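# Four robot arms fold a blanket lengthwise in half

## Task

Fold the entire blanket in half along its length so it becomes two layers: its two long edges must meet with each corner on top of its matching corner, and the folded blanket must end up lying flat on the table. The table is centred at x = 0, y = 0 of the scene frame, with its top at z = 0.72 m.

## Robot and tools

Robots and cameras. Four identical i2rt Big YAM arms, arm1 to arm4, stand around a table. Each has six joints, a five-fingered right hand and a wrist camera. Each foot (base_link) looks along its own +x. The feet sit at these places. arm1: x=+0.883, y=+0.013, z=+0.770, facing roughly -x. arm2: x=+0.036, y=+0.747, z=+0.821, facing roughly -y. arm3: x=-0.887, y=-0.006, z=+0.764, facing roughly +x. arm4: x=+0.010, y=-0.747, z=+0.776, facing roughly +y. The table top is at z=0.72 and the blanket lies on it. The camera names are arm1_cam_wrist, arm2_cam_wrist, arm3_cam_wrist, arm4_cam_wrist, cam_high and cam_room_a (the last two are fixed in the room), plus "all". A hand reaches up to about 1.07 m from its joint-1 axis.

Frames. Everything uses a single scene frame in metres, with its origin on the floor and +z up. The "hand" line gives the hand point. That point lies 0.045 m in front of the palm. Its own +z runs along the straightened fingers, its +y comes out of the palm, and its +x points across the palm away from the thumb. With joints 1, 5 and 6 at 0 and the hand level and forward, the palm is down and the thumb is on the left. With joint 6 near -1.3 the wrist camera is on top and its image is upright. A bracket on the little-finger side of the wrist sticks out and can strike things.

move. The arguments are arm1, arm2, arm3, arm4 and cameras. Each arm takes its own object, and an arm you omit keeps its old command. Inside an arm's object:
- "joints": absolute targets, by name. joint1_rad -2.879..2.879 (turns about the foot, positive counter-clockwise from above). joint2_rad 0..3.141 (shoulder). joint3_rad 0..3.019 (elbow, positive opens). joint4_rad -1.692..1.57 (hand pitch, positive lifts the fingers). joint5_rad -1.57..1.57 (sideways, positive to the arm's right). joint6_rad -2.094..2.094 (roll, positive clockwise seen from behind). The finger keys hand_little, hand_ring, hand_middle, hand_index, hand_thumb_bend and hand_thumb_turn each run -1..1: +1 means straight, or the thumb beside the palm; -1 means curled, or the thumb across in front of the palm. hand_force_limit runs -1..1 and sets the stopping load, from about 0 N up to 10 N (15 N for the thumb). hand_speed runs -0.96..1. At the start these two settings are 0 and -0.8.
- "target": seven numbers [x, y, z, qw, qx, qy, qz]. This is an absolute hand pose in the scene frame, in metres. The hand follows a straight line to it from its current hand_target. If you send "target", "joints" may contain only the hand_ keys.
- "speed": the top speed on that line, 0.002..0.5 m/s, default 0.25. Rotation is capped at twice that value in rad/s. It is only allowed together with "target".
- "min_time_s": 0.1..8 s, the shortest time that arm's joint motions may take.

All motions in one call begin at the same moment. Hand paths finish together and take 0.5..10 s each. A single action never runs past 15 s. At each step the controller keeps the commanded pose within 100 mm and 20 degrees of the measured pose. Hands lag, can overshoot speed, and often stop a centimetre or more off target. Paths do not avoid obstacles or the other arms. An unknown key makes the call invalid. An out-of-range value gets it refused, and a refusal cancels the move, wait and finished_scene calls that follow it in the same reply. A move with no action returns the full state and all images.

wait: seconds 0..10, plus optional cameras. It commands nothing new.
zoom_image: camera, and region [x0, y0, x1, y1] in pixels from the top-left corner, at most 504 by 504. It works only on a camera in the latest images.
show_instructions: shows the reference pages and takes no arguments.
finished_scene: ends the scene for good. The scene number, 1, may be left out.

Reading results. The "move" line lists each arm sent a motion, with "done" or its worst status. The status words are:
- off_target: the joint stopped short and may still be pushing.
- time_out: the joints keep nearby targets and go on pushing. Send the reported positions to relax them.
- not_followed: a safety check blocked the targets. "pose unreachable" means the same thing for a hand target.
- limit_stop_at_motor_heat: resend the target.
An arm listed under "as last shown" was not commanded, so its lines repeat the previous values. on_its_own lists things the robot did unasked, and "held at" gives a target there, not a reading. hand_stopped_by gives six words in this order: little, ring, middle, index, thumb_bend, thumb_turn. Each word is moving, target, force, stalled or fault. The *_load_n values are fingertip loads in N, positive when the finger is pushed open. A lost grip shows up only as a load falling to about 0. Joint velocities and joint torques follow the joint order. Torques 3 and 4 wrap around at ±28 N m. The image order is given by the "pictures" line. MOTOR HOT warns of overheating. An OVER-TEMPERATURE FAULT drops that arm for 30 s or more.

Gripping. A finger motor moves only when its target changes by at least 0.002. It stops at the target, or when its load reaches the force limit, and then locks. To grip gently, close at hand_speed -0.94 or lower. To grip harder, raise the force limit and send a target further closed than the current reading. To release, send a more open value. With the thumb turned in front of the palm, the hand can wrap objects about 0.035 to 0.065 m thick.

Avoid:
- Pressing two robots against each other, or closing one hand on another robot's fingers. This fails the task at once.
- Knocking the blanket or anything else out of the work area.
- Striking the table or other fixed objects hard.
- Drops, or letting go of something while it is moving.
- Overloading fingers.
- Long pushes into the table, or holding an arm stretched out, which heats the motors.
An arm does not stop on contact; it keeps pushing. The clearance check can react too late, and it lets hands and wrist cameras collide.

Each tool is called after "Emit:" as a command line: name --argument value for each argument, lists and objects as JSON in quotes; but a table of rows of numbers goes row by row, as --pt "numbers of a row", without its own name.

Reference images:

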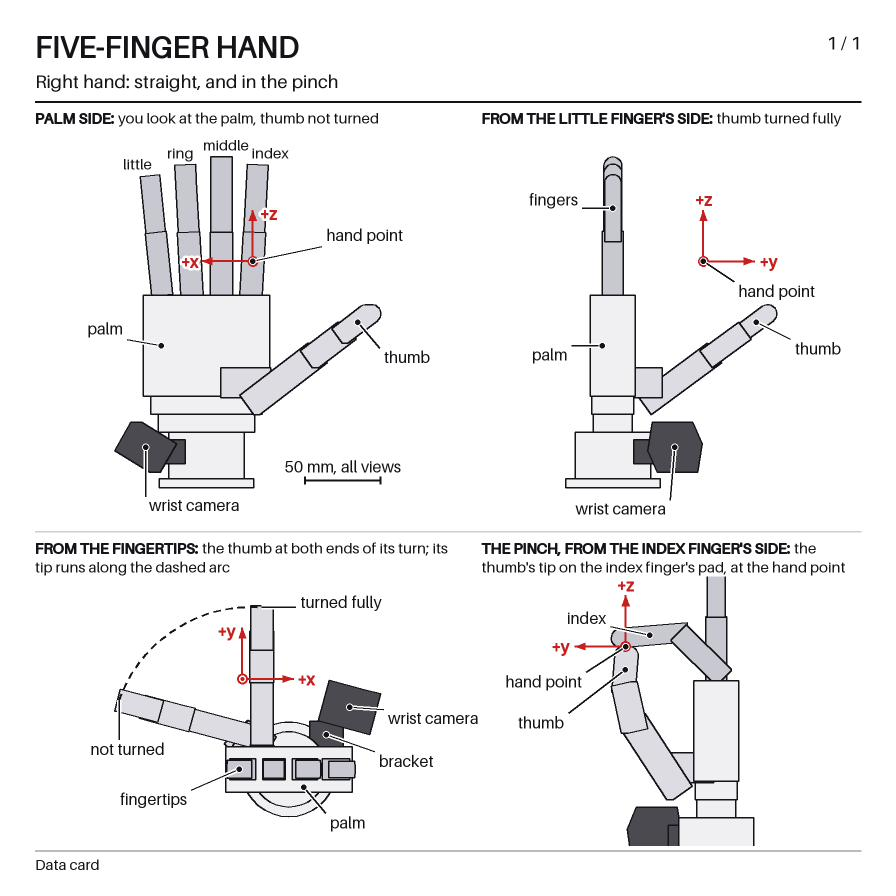

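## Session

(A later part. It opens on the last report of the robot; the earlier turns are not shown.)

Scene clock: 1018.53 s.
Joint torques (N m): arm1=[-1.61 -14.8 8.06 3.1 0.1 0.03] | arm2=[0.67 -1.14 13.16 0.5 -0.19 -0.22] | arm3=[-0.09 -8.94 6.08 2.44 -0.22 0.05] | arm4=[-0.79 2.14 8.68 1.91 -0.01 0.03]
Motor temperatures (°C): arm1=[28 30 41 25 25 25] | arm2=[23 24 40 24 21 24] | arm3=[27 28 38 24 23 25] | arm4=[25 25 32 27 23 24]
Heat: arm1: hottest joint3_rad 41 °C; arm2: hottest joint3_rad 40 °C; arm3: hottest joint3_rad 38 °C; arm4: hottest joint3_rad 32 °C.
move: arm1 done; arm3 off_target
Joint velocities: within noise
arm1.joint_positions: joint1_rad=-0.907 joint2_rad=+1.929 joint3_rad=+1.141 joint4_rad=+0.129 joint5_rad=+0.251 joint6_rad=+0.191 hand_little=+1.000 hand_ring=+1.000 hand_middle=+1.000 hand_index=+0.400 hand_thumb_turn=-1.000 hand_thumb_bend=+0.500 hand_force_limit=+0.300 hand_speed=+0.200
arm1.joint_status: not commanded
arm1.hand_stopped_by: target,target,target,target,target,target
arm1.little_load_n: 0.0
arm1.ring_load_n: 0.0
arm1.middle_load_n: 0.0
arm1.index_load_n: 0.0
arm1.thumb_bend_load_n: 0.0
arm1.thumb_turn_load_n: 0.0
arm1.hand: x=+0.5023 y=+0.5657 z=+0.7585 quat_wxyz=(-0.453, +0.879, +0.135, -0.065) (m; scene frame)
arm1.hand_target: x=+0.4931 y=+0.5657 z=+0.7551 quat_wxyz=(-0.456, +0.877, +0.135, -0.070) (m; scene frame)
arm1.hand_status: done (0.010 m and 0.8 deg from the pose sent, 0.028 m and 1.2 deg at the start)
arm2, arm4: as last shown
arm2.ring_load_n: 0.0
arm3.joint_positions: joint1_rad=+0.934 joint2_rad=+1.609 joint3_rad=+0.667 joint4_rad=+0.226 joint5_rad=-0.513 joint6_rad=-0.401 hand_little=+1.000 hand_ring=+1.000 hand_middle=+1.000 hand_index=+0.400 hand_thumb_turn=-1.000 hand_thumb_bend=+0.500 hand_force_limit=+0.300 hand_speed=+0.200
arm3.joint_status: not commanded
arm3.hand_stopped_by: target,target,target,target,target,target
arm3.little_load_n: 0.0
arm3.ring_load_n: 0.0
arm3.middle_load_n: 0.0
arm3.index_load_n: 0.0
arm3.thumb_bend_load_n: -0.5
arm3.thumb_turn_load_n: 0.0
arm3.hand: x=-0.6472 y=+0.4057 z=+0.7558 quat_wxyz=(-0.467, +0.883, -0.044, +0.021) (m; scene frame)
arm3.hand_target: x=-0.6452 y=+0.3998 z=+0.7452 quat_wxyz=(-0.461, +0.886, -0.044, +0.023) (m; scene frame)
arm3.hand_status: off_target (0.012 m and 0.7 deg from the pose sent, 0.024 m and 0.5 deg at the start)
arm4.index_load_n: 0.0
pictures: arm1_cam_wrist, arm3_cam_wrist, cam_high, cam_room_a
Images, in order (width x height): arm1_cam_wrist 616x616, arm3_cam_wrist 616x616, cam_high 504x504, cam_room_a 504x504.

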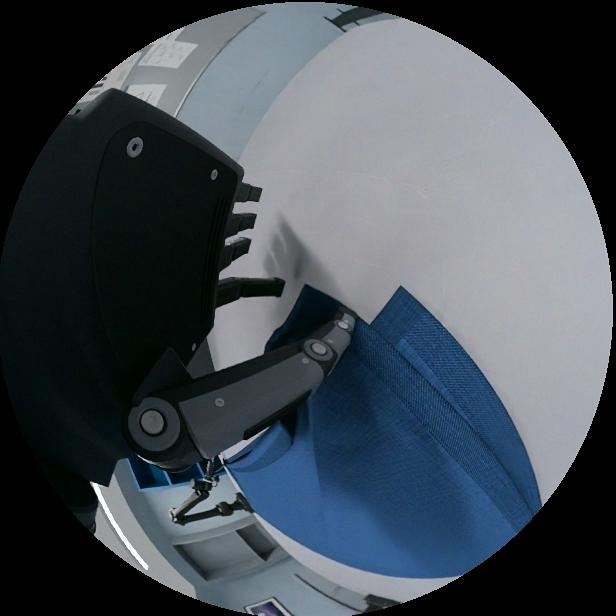

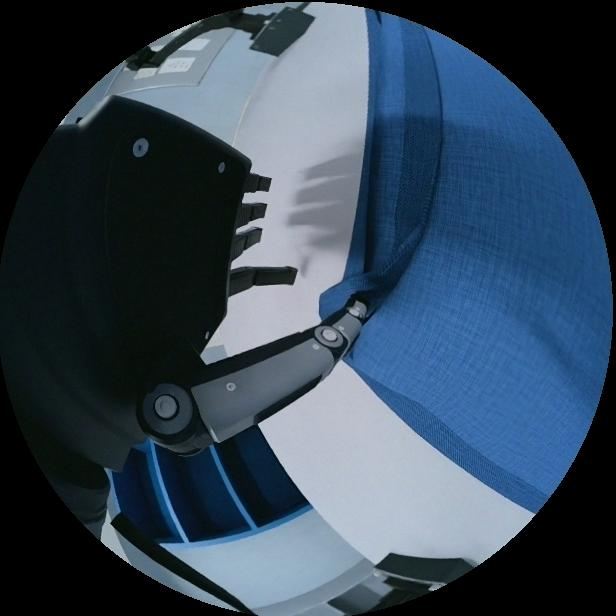

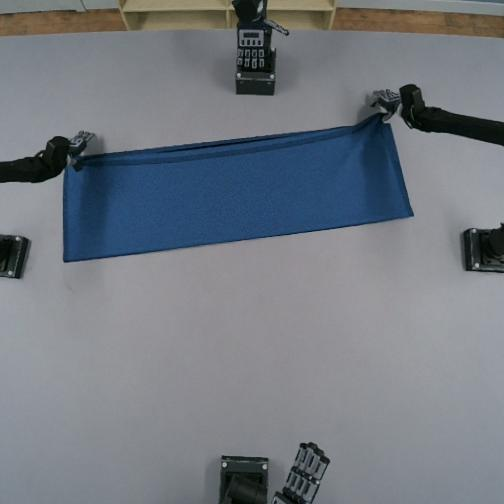

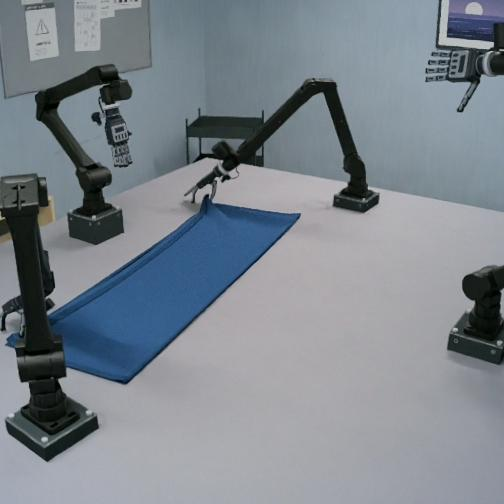

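Emit:
move --arm1 '{"joints": {"hand_index": -0.5, "hand_thumb_bend": 0.0, "hand_speed": -0.5, "hand_force_limit": 0.3}}' --arm3 '{"joints": {"hand_index": -0.5, "hand_thumb_bend": 0.0, "hand_speed": -0.5, "hand_force_limit": 0.3}}' --cameras '["arm1_cam_wrist", "arm3_cam_wrist", "cam_room_a"]'

Emit:
zoom_image --camera "arm3_cam_wrist" --region '[230, 230, 450, 450]'

Emit:
zoom_image --camera "arm1_cam_wrist" --region '[230, 230, 450, 450]'

Emit:
zoom_image --camera "cam_room_a" --region '[160, 150, 280, 250]'

Scene clock: 1029.63 s.
Joint torques (N m): arm1=[-1.85 -14.86 8.06 3.1 0.1 0] | arm2=[0.09 -1.03 13.23 0.5 -0.19 -0.18] | arm3=[-0.09 -9.47 6.01 2.44 -0.22 0.09] | arm4=[-0.91 2.43 8.64 1.96 -0.02 0.01]
Motor temperatures (°C): arm1=[28 29 40 25 25 25] | arm2=[23 24 40 24 21 24] | arm3=[27 28 37 24 23 25] | arm4=[25 25 32 27 23 24]
Heat: arm1: hottest joint3_rad 40 °C; arm2: hottest joint3_rad 40 °C; arm3: hottest joint3_rad 37 °C; arm4: hottest joint3_rad 32 °C.
move: arm1 off_target; arm3 off_target
Joint velocities: within noise
arm1.joint_positions: joint1_rad=-0.907 joint2_rad=+1.930 joint3_rad=+1.141 joint4_rad=+0.129 joint5_rad=+0.251 joint6_rad=+0.192 hand_little=+1.000 hand_ring=+1.000 hand_middle=+1.000 hand_index=-0.279 hand_thumb_turn=-1.000 hand_thumb_bend=+0.133 hand_force_limit=+0.300 hand_speed=-0.500
arm1.joint_status: hand_index off_target (ended at -0.279, target -0.500); hand_thumb_bend off_target (ended at +0.133, target +0.000); the others done
arm1.hand_stopped_by: target,target,target,force,force,target
arm1.little_load_n: -0.5
arm1.ring_load_n: 0.0
arm1.middle_load_n: 0.0
arm1.index_load_n: 12.5
arm1.thumb_bend_load_n: 11.5
arm1.thumb_turn_load_n: -4.0
arm1.hand: x=+0.5023 y=+0.5657 z=+0.7580 quat_wxyz=(-0.452, +0.879, +0.135, -0.065) (m; scene frame)
arm1.hand_target: x=+0.4931 y=+0.5657 z=+0.7551 quat_wxyz=(-0.456, +0.877, +0.135, -0.070) (m; scene frame)
arm1.hand_status: not commanded
arm2, arm4: as last shown
arm3.joint_positions: joint1_rad=+0.934 joint2_rad=+1.613 joint3_rad=+0.667 joint4_rad=+0.226 joint5_rad=-0.513 joint6_rad=-0.405 hand_little=+1.000 hand_ring=+1.000 hand_middle=+1.000 hand_index=-0.277 hand_thumb_turn=-1.000 hand_thumb_bend=+0.085 hand_force_limit=+0.300 hand_speed=-0.500
arm3.joint_status: hand_index off_target (ended at -0.277, target -0.500); hand_thumb_bend off_target (ended at +0.085, target +0.000); the others done
arm3.hand_stopped_by: target,target,target,force,force,target
arm3.little_load_n: 0.0
arm3.ring_load_n: 0.0
arm3.middle_load_n: 0.0
arm3.index_load_n: 11.0
arm3.thumb_bend_load_n: 10.5
arm3.thumb_turn_load_n: -6.0
arm3.hand: x=-0.6475 y=+0.4051 z=+0.7537 quat_wxyz=(-0.465, +0.884, -0.043, +0.020) (m; scene frame)
arm3.hand_target: x=-0.6452 y=+0.3999 z=+0.7453 quat_wxyz=(-0.461, +0.886, -0.044, +0.023) (m; scene frame)
arm3.hand_status: not commanded
pictures: arm1_cam_wrist, arm3_cam_wrist, cam_room_a
Images, in order (width x height): arm1_cam_wrist 616x616, arm3_cam_wrist 616x616, cam_room_a 504x504.

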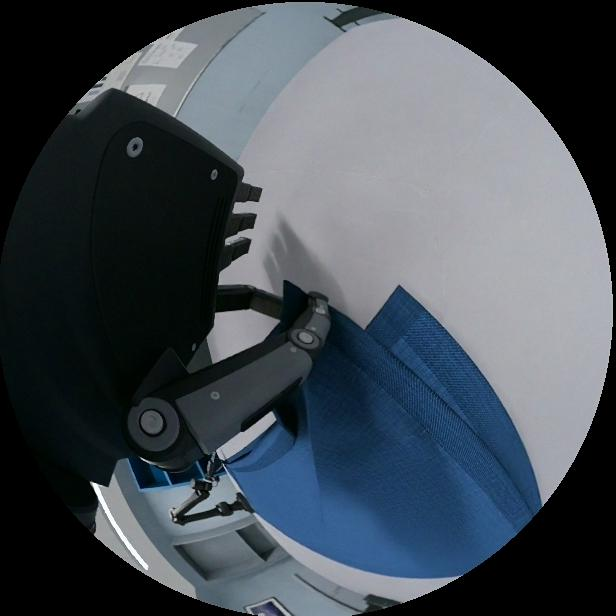

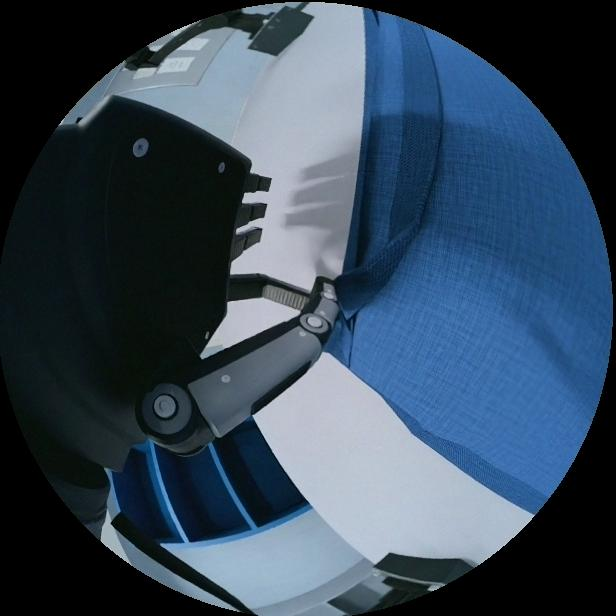

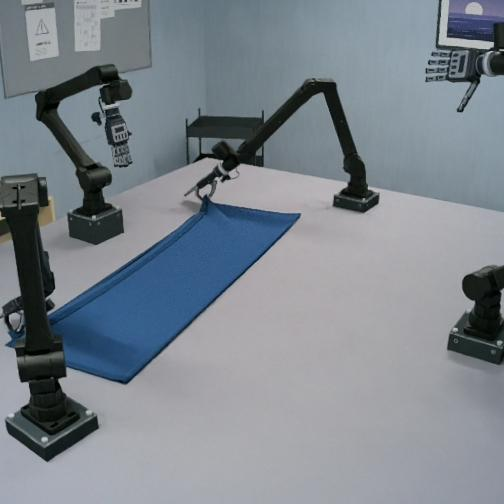

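Scaled by 2.291 from the camera's 616x616 image, which has a finer 880x880 frame.

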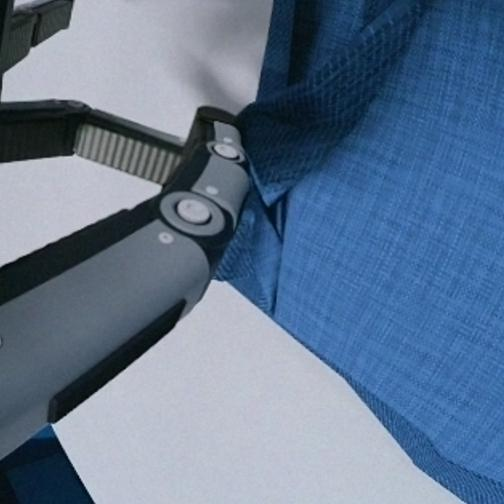

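Scaled by 2.291 from the camera's 616x616 image, which has a finer 880x880 frame.

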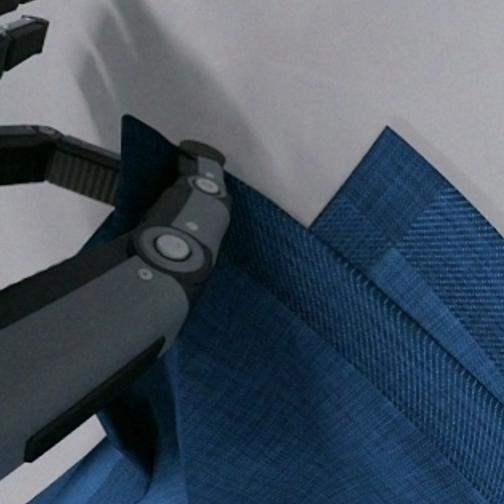

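Scaled by 4.200.

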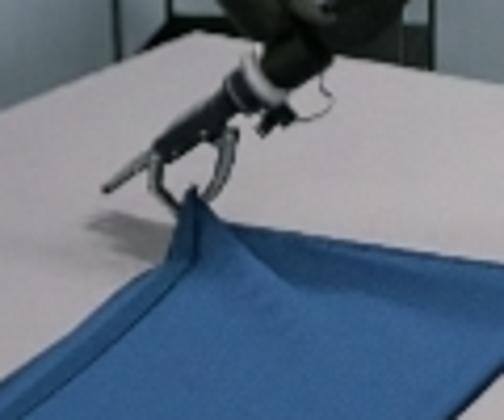

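Emit:
move --arm1 '{"target": [0.505, 0.565, 0.86, 0.4564, -0.8768, -0.1346, 0.0701], "speed": 0.08}' --arm3 '{"target": [-0.660, 0.400, 0.86, 0.4612, -0.8860, 0.0444, -0.0231], "speed": 0.08}' --cameras '["arm1_cam_wrist", "arm3_cam_wrist", "cam_high", "cam_room_a"]'

Emit:
zoom_image --camera "cam_high" --region '[40, 80, 420, 280]'

Scene clock: 1037.43 s.
Joint torques (N m): arm1=[-3.31 -15.91 12.29 1.84 -0.08 -0.14] | arm2=[0.44 -1.03 13.2 0.57 -0.16 -0.2] | arm3=[1.79 -9.52 12.71 1.13 -0.33 0.33] | arm4=[-0.85 2.26 8.65 1.98 0 0]
Motor temperatures (°C): arm1=[28 29 40 25 25 25] | arm2=[23 24 40 24 21 24] | arm3=[27 28 37 24 23 25] | arm4=[25 25 32 27 23 24]
Heat: arm1: hottest joint3_rad 40 °C; arm2: hottest joint3_rad 40 °C; arm3: hottest joint3_rad 37 °C; arm4: hottest joint3_rad 32 °C.
move: arm1 off_target; arm3 off_target
Joint velocities: within noise
arm1.joint_positions: joint1_rad=-0.907 joint2_rad=+1.765 joint3_rad=+1.153 joint4_rad=-0.085 joint5_rad=+0.241 joint6_rad=+0.192 hand_little=+1.000 hand_ring=+1.000 hand_middle=+1.000 hand_index=-0.279 hand_thumb_turn=-1.000 hand_thumb_bend=+0.133 hand_force_limit=+0.300 hand_speed=-0.500
arm1.joint_status: not commanded
arm1.hand_stopped_by: target,target,target,force,force,target
arm1.little_load_n: 0.0
arm1.ring_load_n: 0.0
arm1.middle_load_n: 0.0
arm1.index_load_n: 12.5
arm1.thumb_bend_load_n: 11.5
arm1.thumb_turn_load_n: -4.0
arm1.hand: x=+0.5124 y=+0.5461 z=+0.8307 quat_wxyz=(-0.436, +0.887, +0.141, -0.062) (m; scene frame)
arm1.hand_target: x=+0.5058 y=+0.5638 z=+0.8604 quat_wxyz=(-0.457, +0.877, +0.135, -0.070) (m; scene frame)
arm1.hand_status: off_target (0.036 m and 2.8 deg from the pose sent, 0.102 m and 0.8 deg at the start)
arm2: as last shown
arm3.joint_positions: joint1_rad=+0.942 joint2_rad=+1.340 joint3_rad=+0.702 joint4_rad=-0.120 joint5_rad=-0.487 joint6_rad=-0.405 hand_little=+1.000 hand_ring=+1.000 hand_middle=+1.000 hand_index=-0.277 hand_thumb_turn=-1.000 hand_thumb_bend=+0.085 hand_force_limit=+0.300 hand_speed=-0.500
arm3.joint_status: not commanded
arm3.hand_stopped_by: target,target,target,force,force,target
arm3.little_load_n: 0.0
arm3.ring_load_n: 0.0
arm3.middle_load_n: 0.0
arm3.index_load_n: 11.0
arm3.thumb_bend_load_n: 10.0
arm3.thumb_turn_load_n: -6.5
arm3.hand: x=-0.6653 y=+0.3833 z=+0.8381 quat_wxyz=(-0.447, +0.893, -0.051, +0.018) (m; scene frame)
arm3.hand_target: x=-0.6605 y=+0.3993 z=+0.8603 quat_wxyz=(-0.462, +0.886, -0.044, +0.023) (m; scene frame)
arm3.hand_status: off_target (0.028 m and 2.0 deg from the pose sent, 0.107 m and 0.6 deg at the start)
arm4.joint_positions: joint1_rad=-0.354 joint2_rad=+0.646 joint3_rad=+1.604 joint4_rad=-1.162 joint5_rad=+0.015 joint6_rad=-1.239 hand_little=+1.000 hand_ring=+1.000 hand_middle=+1.000 hand_index=+1.000 hand_thumb_turn=+1.000 hand_thumb_bend=+1.000 hand_force_limit=+0.000 hand_speed=-0.800
arm4.joint_status: not commanded
arm4.hand_stopped_by: target,target,target,target,target,target
arm4.little_load_n: 0.0
arm4.ring_load_n: 0.0
arm4.middle_load_n: 0.0
arm4.index_load_n: 0.0
arm4.thumb_bend_load_n: 0.0
arm4.thumb_turn_load_n: 0.0
arm4.hand: x=+0.1450 y=-0.5525 z=+1.4000 quat_wxyz=(-0.428, +0.709, +0.313, +0.465) (m; scene frame)
arm4.hand_target: x=+0.1437 y=-0.5556 z=+1.4085 quat_wxyz=(-0.433, +0.703, +0.311, +0.471) (m; scene frame)
arm4.hand_status: not commanded
pictures: arm1_cam_wrist, arm3_cam_wrist, cam_high, cam_room_a
Images, in order (width x height): arm1_cam_wrist 616x616, arm3_cam_wrist 616x616, cam_high 504x504, cam_room_a 504x504.

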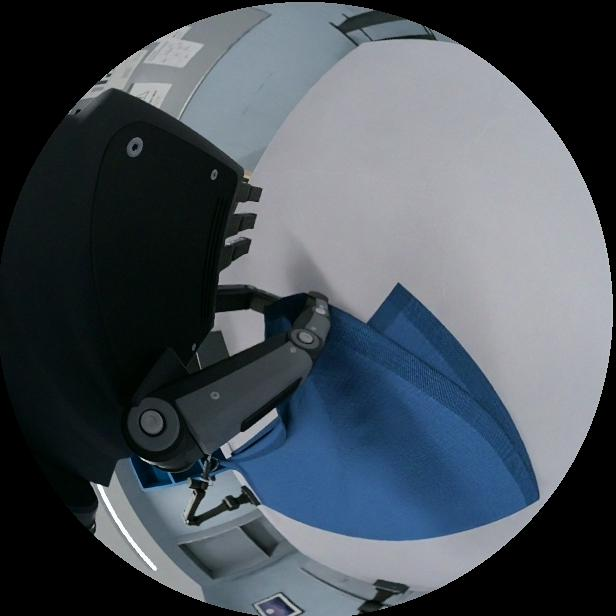

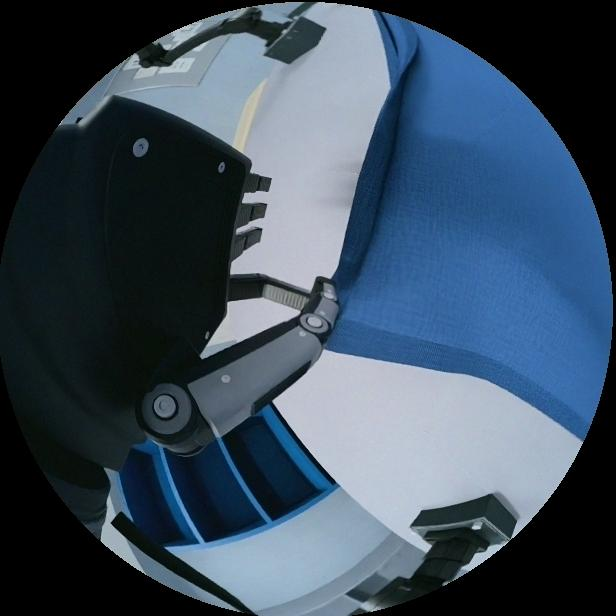

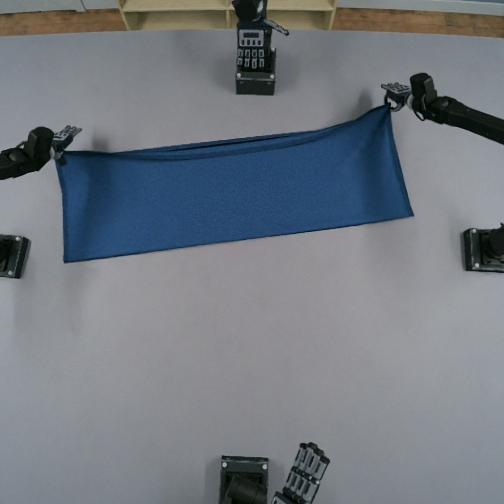

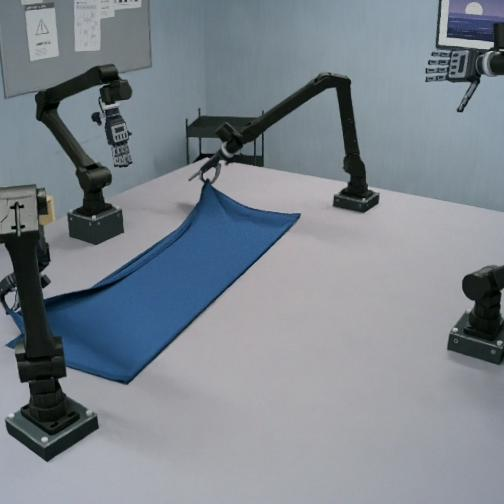

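Scaled by 1.326.

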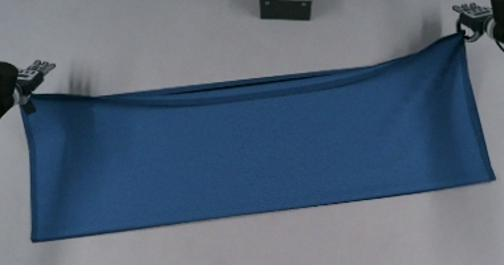

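Emit:
move --arm1 '{"target": [0.530, 0.560, 0.95, 0.4564, -0.8768, -0.1346, 0.0701], "speed": 0.1}' --arm3 '{"target": [-0.685, 0.400, 0.94, 0.4612, -0.8860, 0.0444, -0.0231], "speed": 0.1}' --cameras '["arm1_cam_wrist", "arm3_cam_wrist", "cam_high", "cam_room_a"]'

Emit:
zoom_image --camera "cam_high" --region '[40, 80, 420, 280]'

Emit:
zoom_image --camera "cam_room_a" --region '[0, 140, 320, 400]'

Scene clock: 1050.47 s.
Joint torques (N m): arm1=[-4.95 -15.03 13.6 1.84 0.11 -0.27] | arm2=[0.5 -0.67 13.14 0.62 -0.19 -0.21] | arm3=[2.02 -8.59 14.52 1.11 -0.49 0.42] | arm4=[-0.67 2.37 8.66 1.94 -0.02 0.03]
Motor temperatures (°C): arm1=[28 29 43 24 25 25] | arm2=[23 24 40 24 21 24] | arm3=[27 28 37 24 23 25] | arm4=[25 25 32 27 23 24]
Heat: arm1: hottest joint3_rad 43 °C; arm2: hottest joint3_rad 40 °C; arm3: hottest joint3_rad 37 °C; arm4: hottest joint3_rad 32 °C.
move: arm1 off_target; arm3 off_target
Joint velocities: within noise
arm1.joint_positions: joint1_rad=-0.920 joint2_rad=+1.622 joint3_rad=+1.218 joint4_rad=-0.294 joint5_rad=+0.208 joint6_rad=+0.182 hand_little=+1.000 hand_ring=+1.000 hand_middle=+1.000 hand_index=-0.279 hand_thumb_turn=-1.000 hand_thumb_bend=+0.133 hand_force_limit=+0.300 hand_speed=-0.500
arm1.joint_status: not commanded
arm1.hand_stopped_by: target,target,target,force,force,target
arm1.little_load_n: 0.0
arm1.ring_load_n: 0.0
arm1.middle_load_n: 0.0
arm1.index_load_n: 13.0
arm1.thumb_bend_load_n: 11.5
arm1.thumb_turn_load_n: -3.5
arm1.hand: x=+0.5226 y=+0.5341 z=+0.9153 quat_wxyz=(-0.431, +0.887, +0.147, -0.070) (m; scene frame)
arm1.hand_target: x=+0.5311 y=+0.5583 z=+0.9502 quat_wxyz=(-0.457, +0.877, +0.134, -0.070) (m; scene frame)
arm1.hand_status: off_target (0.044 m and 3.4 deg from the pose sent, 0.121 m and 2.8 deg at the start)
arm2, arm4: as last shown
arm2.thumb_bend_load_n: -0.5
arm3.joint_positions: joint1_rad=+0.992 joint2_rad=+1.186 joint3_rad=+0.793 joint4_rad=-0.356 joint5_rad=-0.442 joint6_rad=-0.375 hand_little=+1.000 hand_ring=+1.000 hand_middle=+1.000 hand_index=-0.277 hand_thumb_turn=-1.000 hand_thumb_bend=+0.085 hand_force_limit=+0.300 hand_speed=-0.500
arm3.joint_status: not commanded
arm3.hand_stopped_by: target,target,target,force,force,target
arm3.little_load_n: 0.0
arm3.ring_load_n: 0.0
arm3.middle_load_n: 0.0
arm3.index_load_n: 11.0
arm3.thumb_bend_load_n: 10.0
arm3.thumb_turn_load_n: -7.0
arm3.hand: x=-0.6855 y=+0.3830 z=+0.9110 quat_wxyz=(-0.443, +0.895, -0.049, +0.022) (m; scene frame)
arm3.hand_target: x=-0.6856 y=+0.3988 z=+0.9399 quat_wxyz=(-0.462, +0.886, -0.044, +0.023) (m; scene frame)
arm3.hand_status: off_target (0.034 m and 2.4 deg from the pose sent, 0.105 m and 2.0 deg at the start)
arm4.middle_load_n: -0.5
pictures: arm1_cam_wrist, arm3_cam_wrist, cam_high, cam_room_a
Images, in order (width x height): arm1_cam_wrist 616x616, arm3_cam_wrist 616x616, cam_high 504x504, cam_room_a 504x504.

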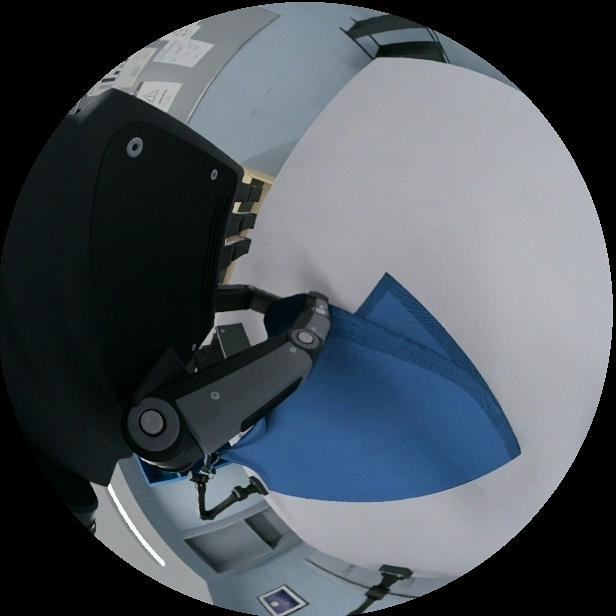

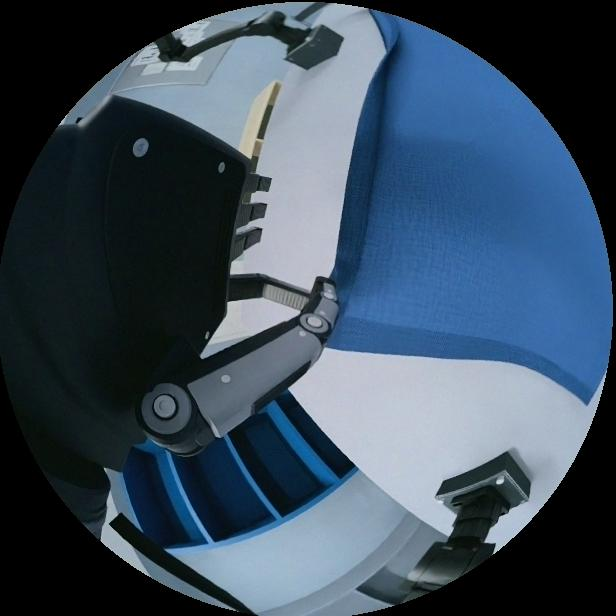

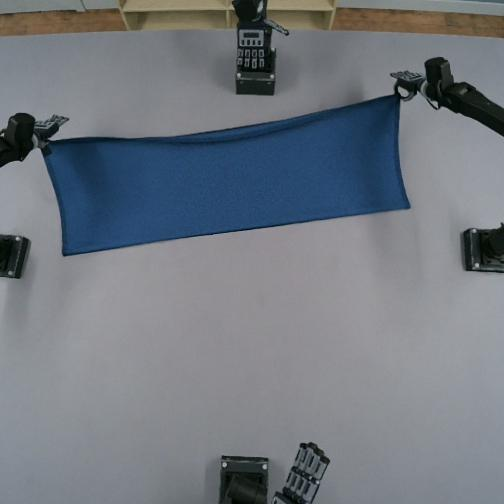

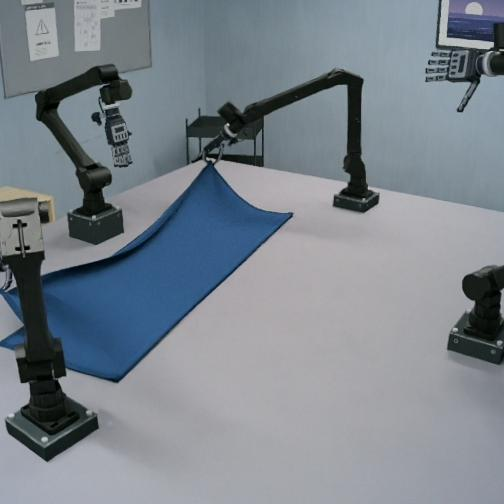

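Scaled by 1.326.

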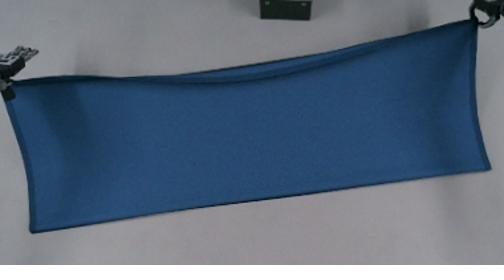

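Scaled by 1.575.

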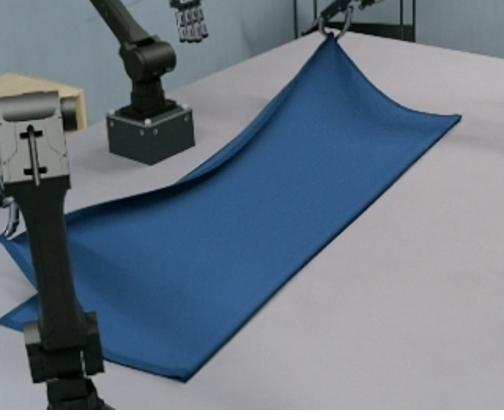

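Emit:
move --arm1 '{"target": [0.550, 0.485, 1.03, 0.4564, -0.8768, -0.1346, 0.0701], "speed": 0.12}' --arm3 '{"target": [-0.702, 0.320, 1.02, 0.4612, -0.8860, 0.0444, -0.0231], "speed": 0.12}' --cameras '["arm1_cam_wrist", "arm3_cam_wrist", "cam_high", "cam_room_a"]'

Emit:
zoom_image --camera "cam_high" --region '[40, 80, 420, 280]'

Emit:
zoom_image --camera "cam_room_a" --region '[0, 140, 320, 400]'

Scene clock: 1059.53 s.
Joint torques (N m): arm1=[-2.67 -11.69 11.29 1.83 0.54 -0.14] | arm2=[0.5 -0.73 13.19 0.57 -0.21 -0.2] | arm3=[0.56 -5.54 15.31 0.8 -0.95 0.27] | arm4=[-0.97 2.26 8.59 2.02 -0.01 0.01]
Motor temperatures (°C): arm1=[28 29 43 24 25 25] | arm2=[23 24 41 24 21 24] | arm3=[27 28 40 23 23 25] | arm4=[25 25 32 27 23 24]
Heat: arm1: hottest joint3_rad 43 °C; arm2: hottest joint3_rad 41 °C; arm3: hottest joint3_rad 40 °C; arm4: hottest joint3_rad 32 °C.
move: arm1 off_target; arm3 off_target
Joint velocities: within noise
arm1.joint_positions: joint1_rad=-0.899 joint2_rad=+1.389 joint3_rad=+1.218 joint4_rad=-0.496 joint5_rad=+0.235 joint6_rad=+0.201 hand_little=+1.000 hand_ring=+1.000 hand_middle=+1.000 hand_index=-0.279 hand_thumb_turn=-1.000 hand_thumb_bend=+0.133 hand_force_limit=+0.300 hand_speed=-0.500
arm1.joint_status: not commanded
arm1.hand_stopped_by: target,target,target,force,force,target
arm1.little_load_n: -0.5
arm1.ring_load_n: 0.0
arm1.middle_load_n: 0.0
arm1.index_load_n: 13.0
arm1.thumb_bend_load_n: 11.5
arm1.thumb_turn_load_n: -3.5
arm1.hand: x=+0.5480 y=+0.4817 z=+1.0159 quat_wxyz=(-0.446, +0.881, +0.139, -0.074) (m; scene frame)
arm1.hand_target: x=+0.5501 y=+0.4848 z=+1.0300 quat_wxyz=(-0.456, +0.877, +0.135, -0.070) (m; scene frame)
arm1.hand_status: off_target (0.015 m and 1.4 deg from the pose sent, 0.128 m and 3.5 deg at the start)
arm2, arm4: as last shown
arm2.thumb_bend_load_n: 0.0
arm3.joint_positions: joint1_rad=+0.889 joint2_rad=+0.938 joint3_rad=+0.851 joint4_rad=-0.699 joint5_rad=-0.524 joint6_rad=-0.451 hand_little=+1.000 hand_ring=+1.000 hand_middle=+1.000 hand_index=-0.277 hand_thumb_turn=-1.001 hand_thumb_bend=+0.085 hand_force_limit=+0.300 hand_speed=-0.500
arm3.joint_status: not commanded
arm3.hand_stopped_by: target,target,target,force,force,target
arm3.little_load_n: 0.0
arm3.ring_load_n: 0.0
arm3.middle_load_n: -0.5
arm3.index_load_n: 11.0
arm3.thumb_bend_load_n: 9.0
arm3.thumb_turn_load_n: -7.0
arm3.hand: x=-0.7056 y=+0.3131 z=+0.9909 quat_wxyz=(-0.444, +0.894, -0.050, +0.017) (m; scene frame)
arm3.hand_target: x=-0.7025 y=+0.3193 z=+1.0195 quat_wxyz=(-0.461, +0.886, -0.044, +0.023) (m; scene frame)
arm3.hand_status: off_target (0.030 m and 2.4 deg from the pose sent, 0.127 m and 2.4 deg at the start)
arm4.middle_load_n: 0.0
pictures: arm1_cam_wrist, arm3_cam_wrist, cam_high, cam_room_a
Images, in order (width x height): arm1_cam_wrist 616x616, arm3_cam_wrist 616x616, cam_high 504x504, cam_room_a 504x504.

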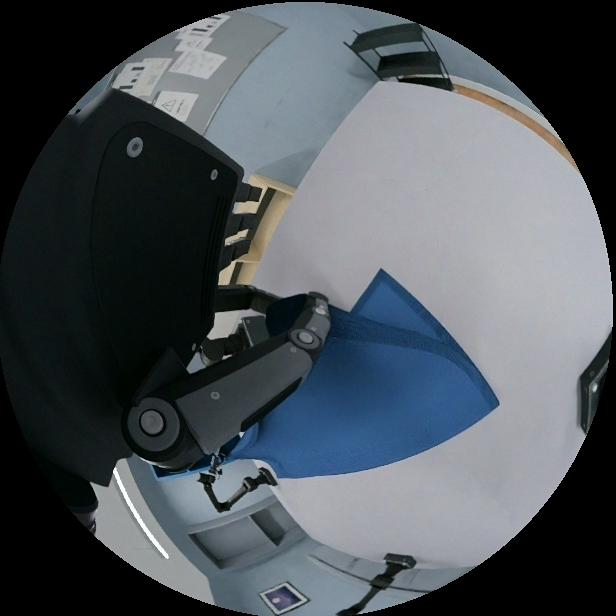

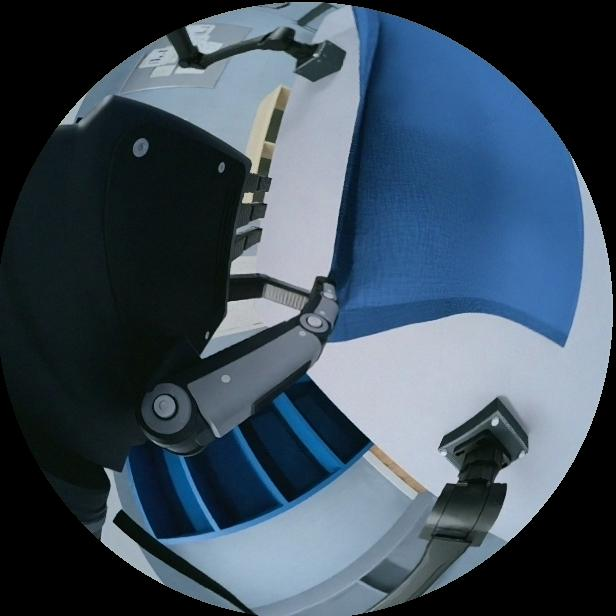

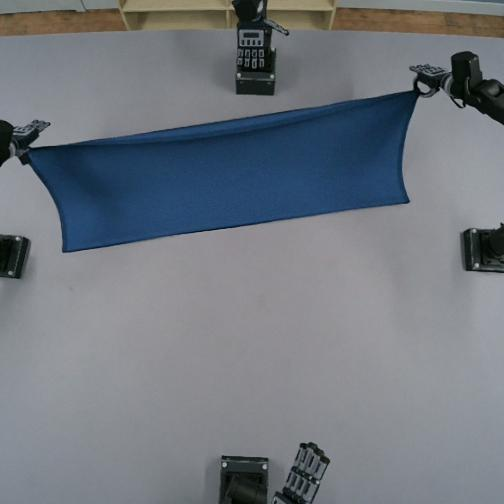

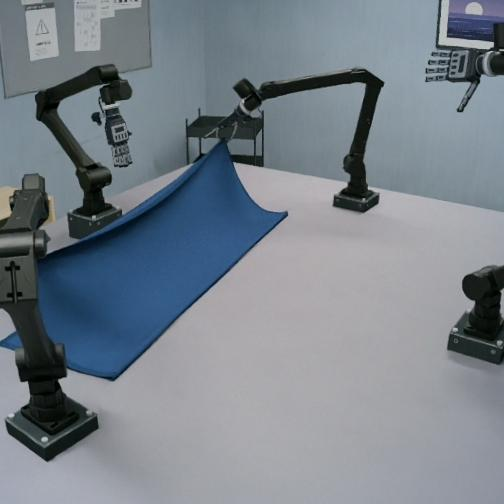

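Scaled by 1.326.

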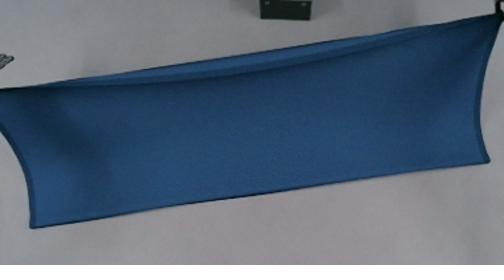

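Scaled by 1.575.

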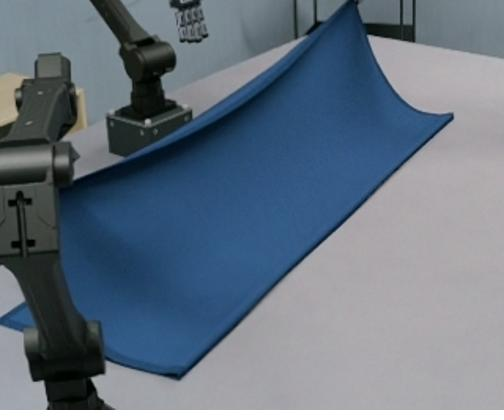

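Emit:
move --cameras '["arm2_cam_wrist", "arm4_cam_wrist"]'

Emit:
zoom_image --camera "arm2_cam_wrist" --region '[180, 20, 400, 420]'

Scene clock: 1065.33 s.
Joint torques (N m): arm1=[-2.67 -12.04 11.33 1.84 0.54 -0.14] | arm2=[0.38 -0.73 13.07 0.51 -0.2 -0.18] | arm3=[0.56 -5.48 15.3 0.8 -0.95 0.27] | arm4=[-0.79 2.55 8.57 1.92 -0.01 0.02]
Motor temperatures (°C): arm1=[28 29 43 24 25 25] | arm2=[23 24 41 24 21 24] | arm3=[27 28 41 23 24 25] | arm4=[25 25 32 27 23 24]
Heat: arm1: hottest joint3_rad 43 °C; arm2: hottest joint3_rad 41 °C; arm3: hottest joint3_rad 41 °C; arm4: hottest joint3_rad 32 °C.
Joint velocities: within noise
arm1.joint_positions: joint1_rad=-0.899 joint2_rad=+1.389 joint3_rad=+1.218 joint4_rad=-0.496 joint5_rad=+0.235 joint6_rad=+0.201 hand_little=+1.000 hand_ring=+1.000 hand_middle=+1.000 hand_index=-0.279 hand_thumb_turn=-1.000 hand_thumb_bend=+0.133 hand_force_limit=+0.300 hand_speed=-0.500
arm1.joint_status: not commanded
arm1.hand_stopped_by: target,target,target,force,force,target
arm1.little_load_n: 0.0
arm1.ring_load_n: 0.0
arm1.middle_load_n: 0.0
arm1.index_load_n: 13.5
arm1.thumb_bend_load_n: 11.5
arm1.thumb_turn_load_n: -3.5
arm1.hand: x=+0.5480 y=+0.4817 z=+1.0159 quat_wxyz=(-0.446, +0.881, +0.139, -0.074) (m; scene frame)
arm1.hand_target: x=+0.5501 y=+0.4848 z=+1.0300 quat_wxyz=(-0.456, +0.877, +0.134, -0.070) (m; scene frame)
arm1.hand_status: off_target (0.015 m and 1.4 deg from the pose sent, 0.128 m and 3.5 deg at the start)
arm2.joint_positions: joint1_rad=-0.102 joint2_rad=+0.656 joint3_rad=+0.973 joint4_rad=-1.677 joint5_rad=-0.045 joint6_rad=-0.127 hand_little=+1.000 hand_ring=+1.000 hand_middle=+1.000 hand_index=+1.000 hand_thumb_turn=+1.000 hand_thumb_bend=+1.000 hand_force_limit=+0.000 hand_speed=-0.800
arm2.joint_status: not commanded
arm2.hand_stopped_by: target,target,target,target,target,target
arm2.little_load_n: 0.0
arm2.ring_load_n: 0.0
arm2.middle_load_n: 0.0
arm2.index_load_n: 0.0
arm2.thumb_bend_load_n: 0.0
arm2.thumb_turn_load_n: 0.0
arm2.hand: x=+0.0528 y=+0.6245 z=+1.0811 quat_wxyz=(-0.003, -0.004, -0.994, +0.108) (m; scene frame)
arm2.hand_target: x=+0.0503 y=+0.6204 z=+1.0993 quat_wxyz=(+0.001, +0.000, -0.991, +0.131) (m; scene frame)
arm2.hand_status: not commanded
arm3.joint_positions: joint1_rad=+0.889 joint2_rad=+0.938 joint3_rad=+0.851 joint4_rad=-0.699 joint5_rad=-0.524 joint6_rad=-0.451 hand_little=+1.000 hand_ring=+1.000 hand_middle=+1.000 hand_index=-0.277 hand_thumb_turn=-1.001 hand_thumb_bend=+0.085 hand_force_limit=+0.300 hand_speed=-0.500
arm3.joint_status: not commanded
arm3.hand_stopped_by: target,target,target,force,force,target
arm3.little_load_n: 0.0
arm3.ring_load_n: 0.0
arm3.middle_load_n: 0.0
arm3.index_load_n: 11.5
arm3.thumb_bend_load_n: 9.0
arm3.thumb_turn_load_n: -7.0
arm3.hand: x=-0.7056 y=+0.3131 z=+0.9909 quat_wxyz=(-0.444, +0.894, -0.050, +0.018) (m; scene frame)
arm3.hand_target: x=-0.7025 y=+0.3193 z=+1.0195 quat_wxyz=(-0.461, +0.886, -0.044, +0.023) (m; scene frame)
arm3.hand_status: off_target (0.030 m and 2.4 deg from the pose sent, 0.127 m and 2.4 deg at the start)
arm4.joint_positions: joint1_rad=-0.354 joint2_rad=+0.646 joint3_rad=+1.604 joint4_rad=-1.162 joint5_rad=+0.015 joint6_rad=-1.239 hand_little=+1.000 hand_ring=+1.000 hand_middle=+1.000 hand_index=+1.000 hand_thumb_turn=+1.000 hand_thumb_bend=+1.000 hand_force_limit=+0.000 hand_speed=-0.800
arm4.joint_status: not commanded
arm4.hand_stopped_by: target,target,target,target,target,target
arm4.little_load_n: 0.0
arm4.ring_load_n: 0.0
arm4.middle_load_n: 0.0
arm4.index_load_n: 0.0
arm4.thumb_bend_load_n: 0.0
arm4.thumb_turn_load_n: 0.0
arm4.hand: x=+0.1450 y=-0.5525 z=+1.4000 quat_wxyz=(-0.428, +0.709, +0.313, +0.465) (m; scene frame)
arm4.hand_target: x=+0.1437 y=-0.5556 z=+1.4085 quat_wxyz=(-0.433, +0.703, +0.311, +0.471) (m; scene frame)
arm4.hand_status: not commanded
pictures: arm2_cam_wrist, arm4_cam_wrist
Images, in order (width x height): arm2_cam_wrist 616x616, arm4_cam_wrist 616x616.

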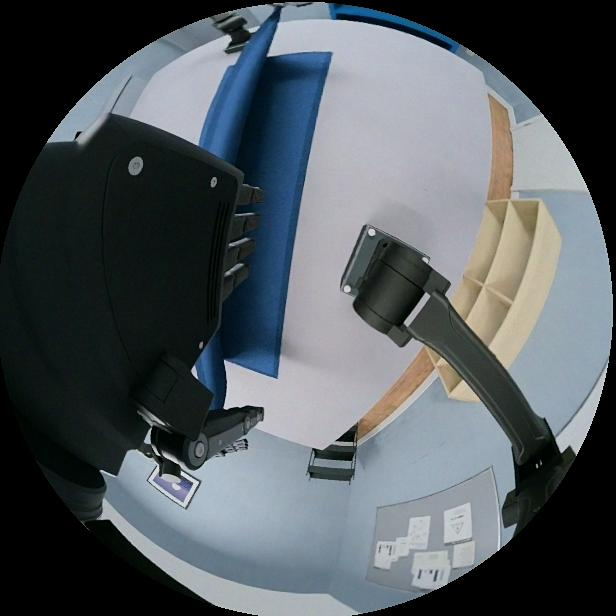

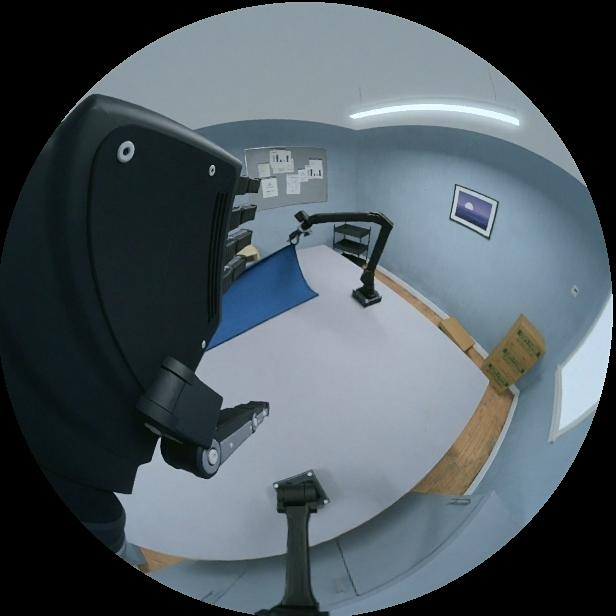

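Scaled by 1.260 from the camera's 616x616 image, which has a finer 880x880 frame.

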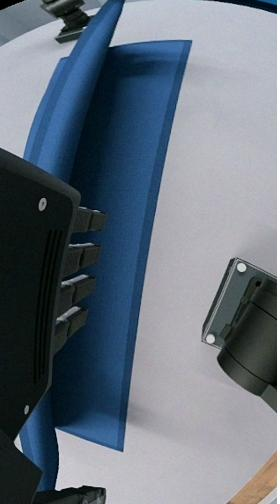

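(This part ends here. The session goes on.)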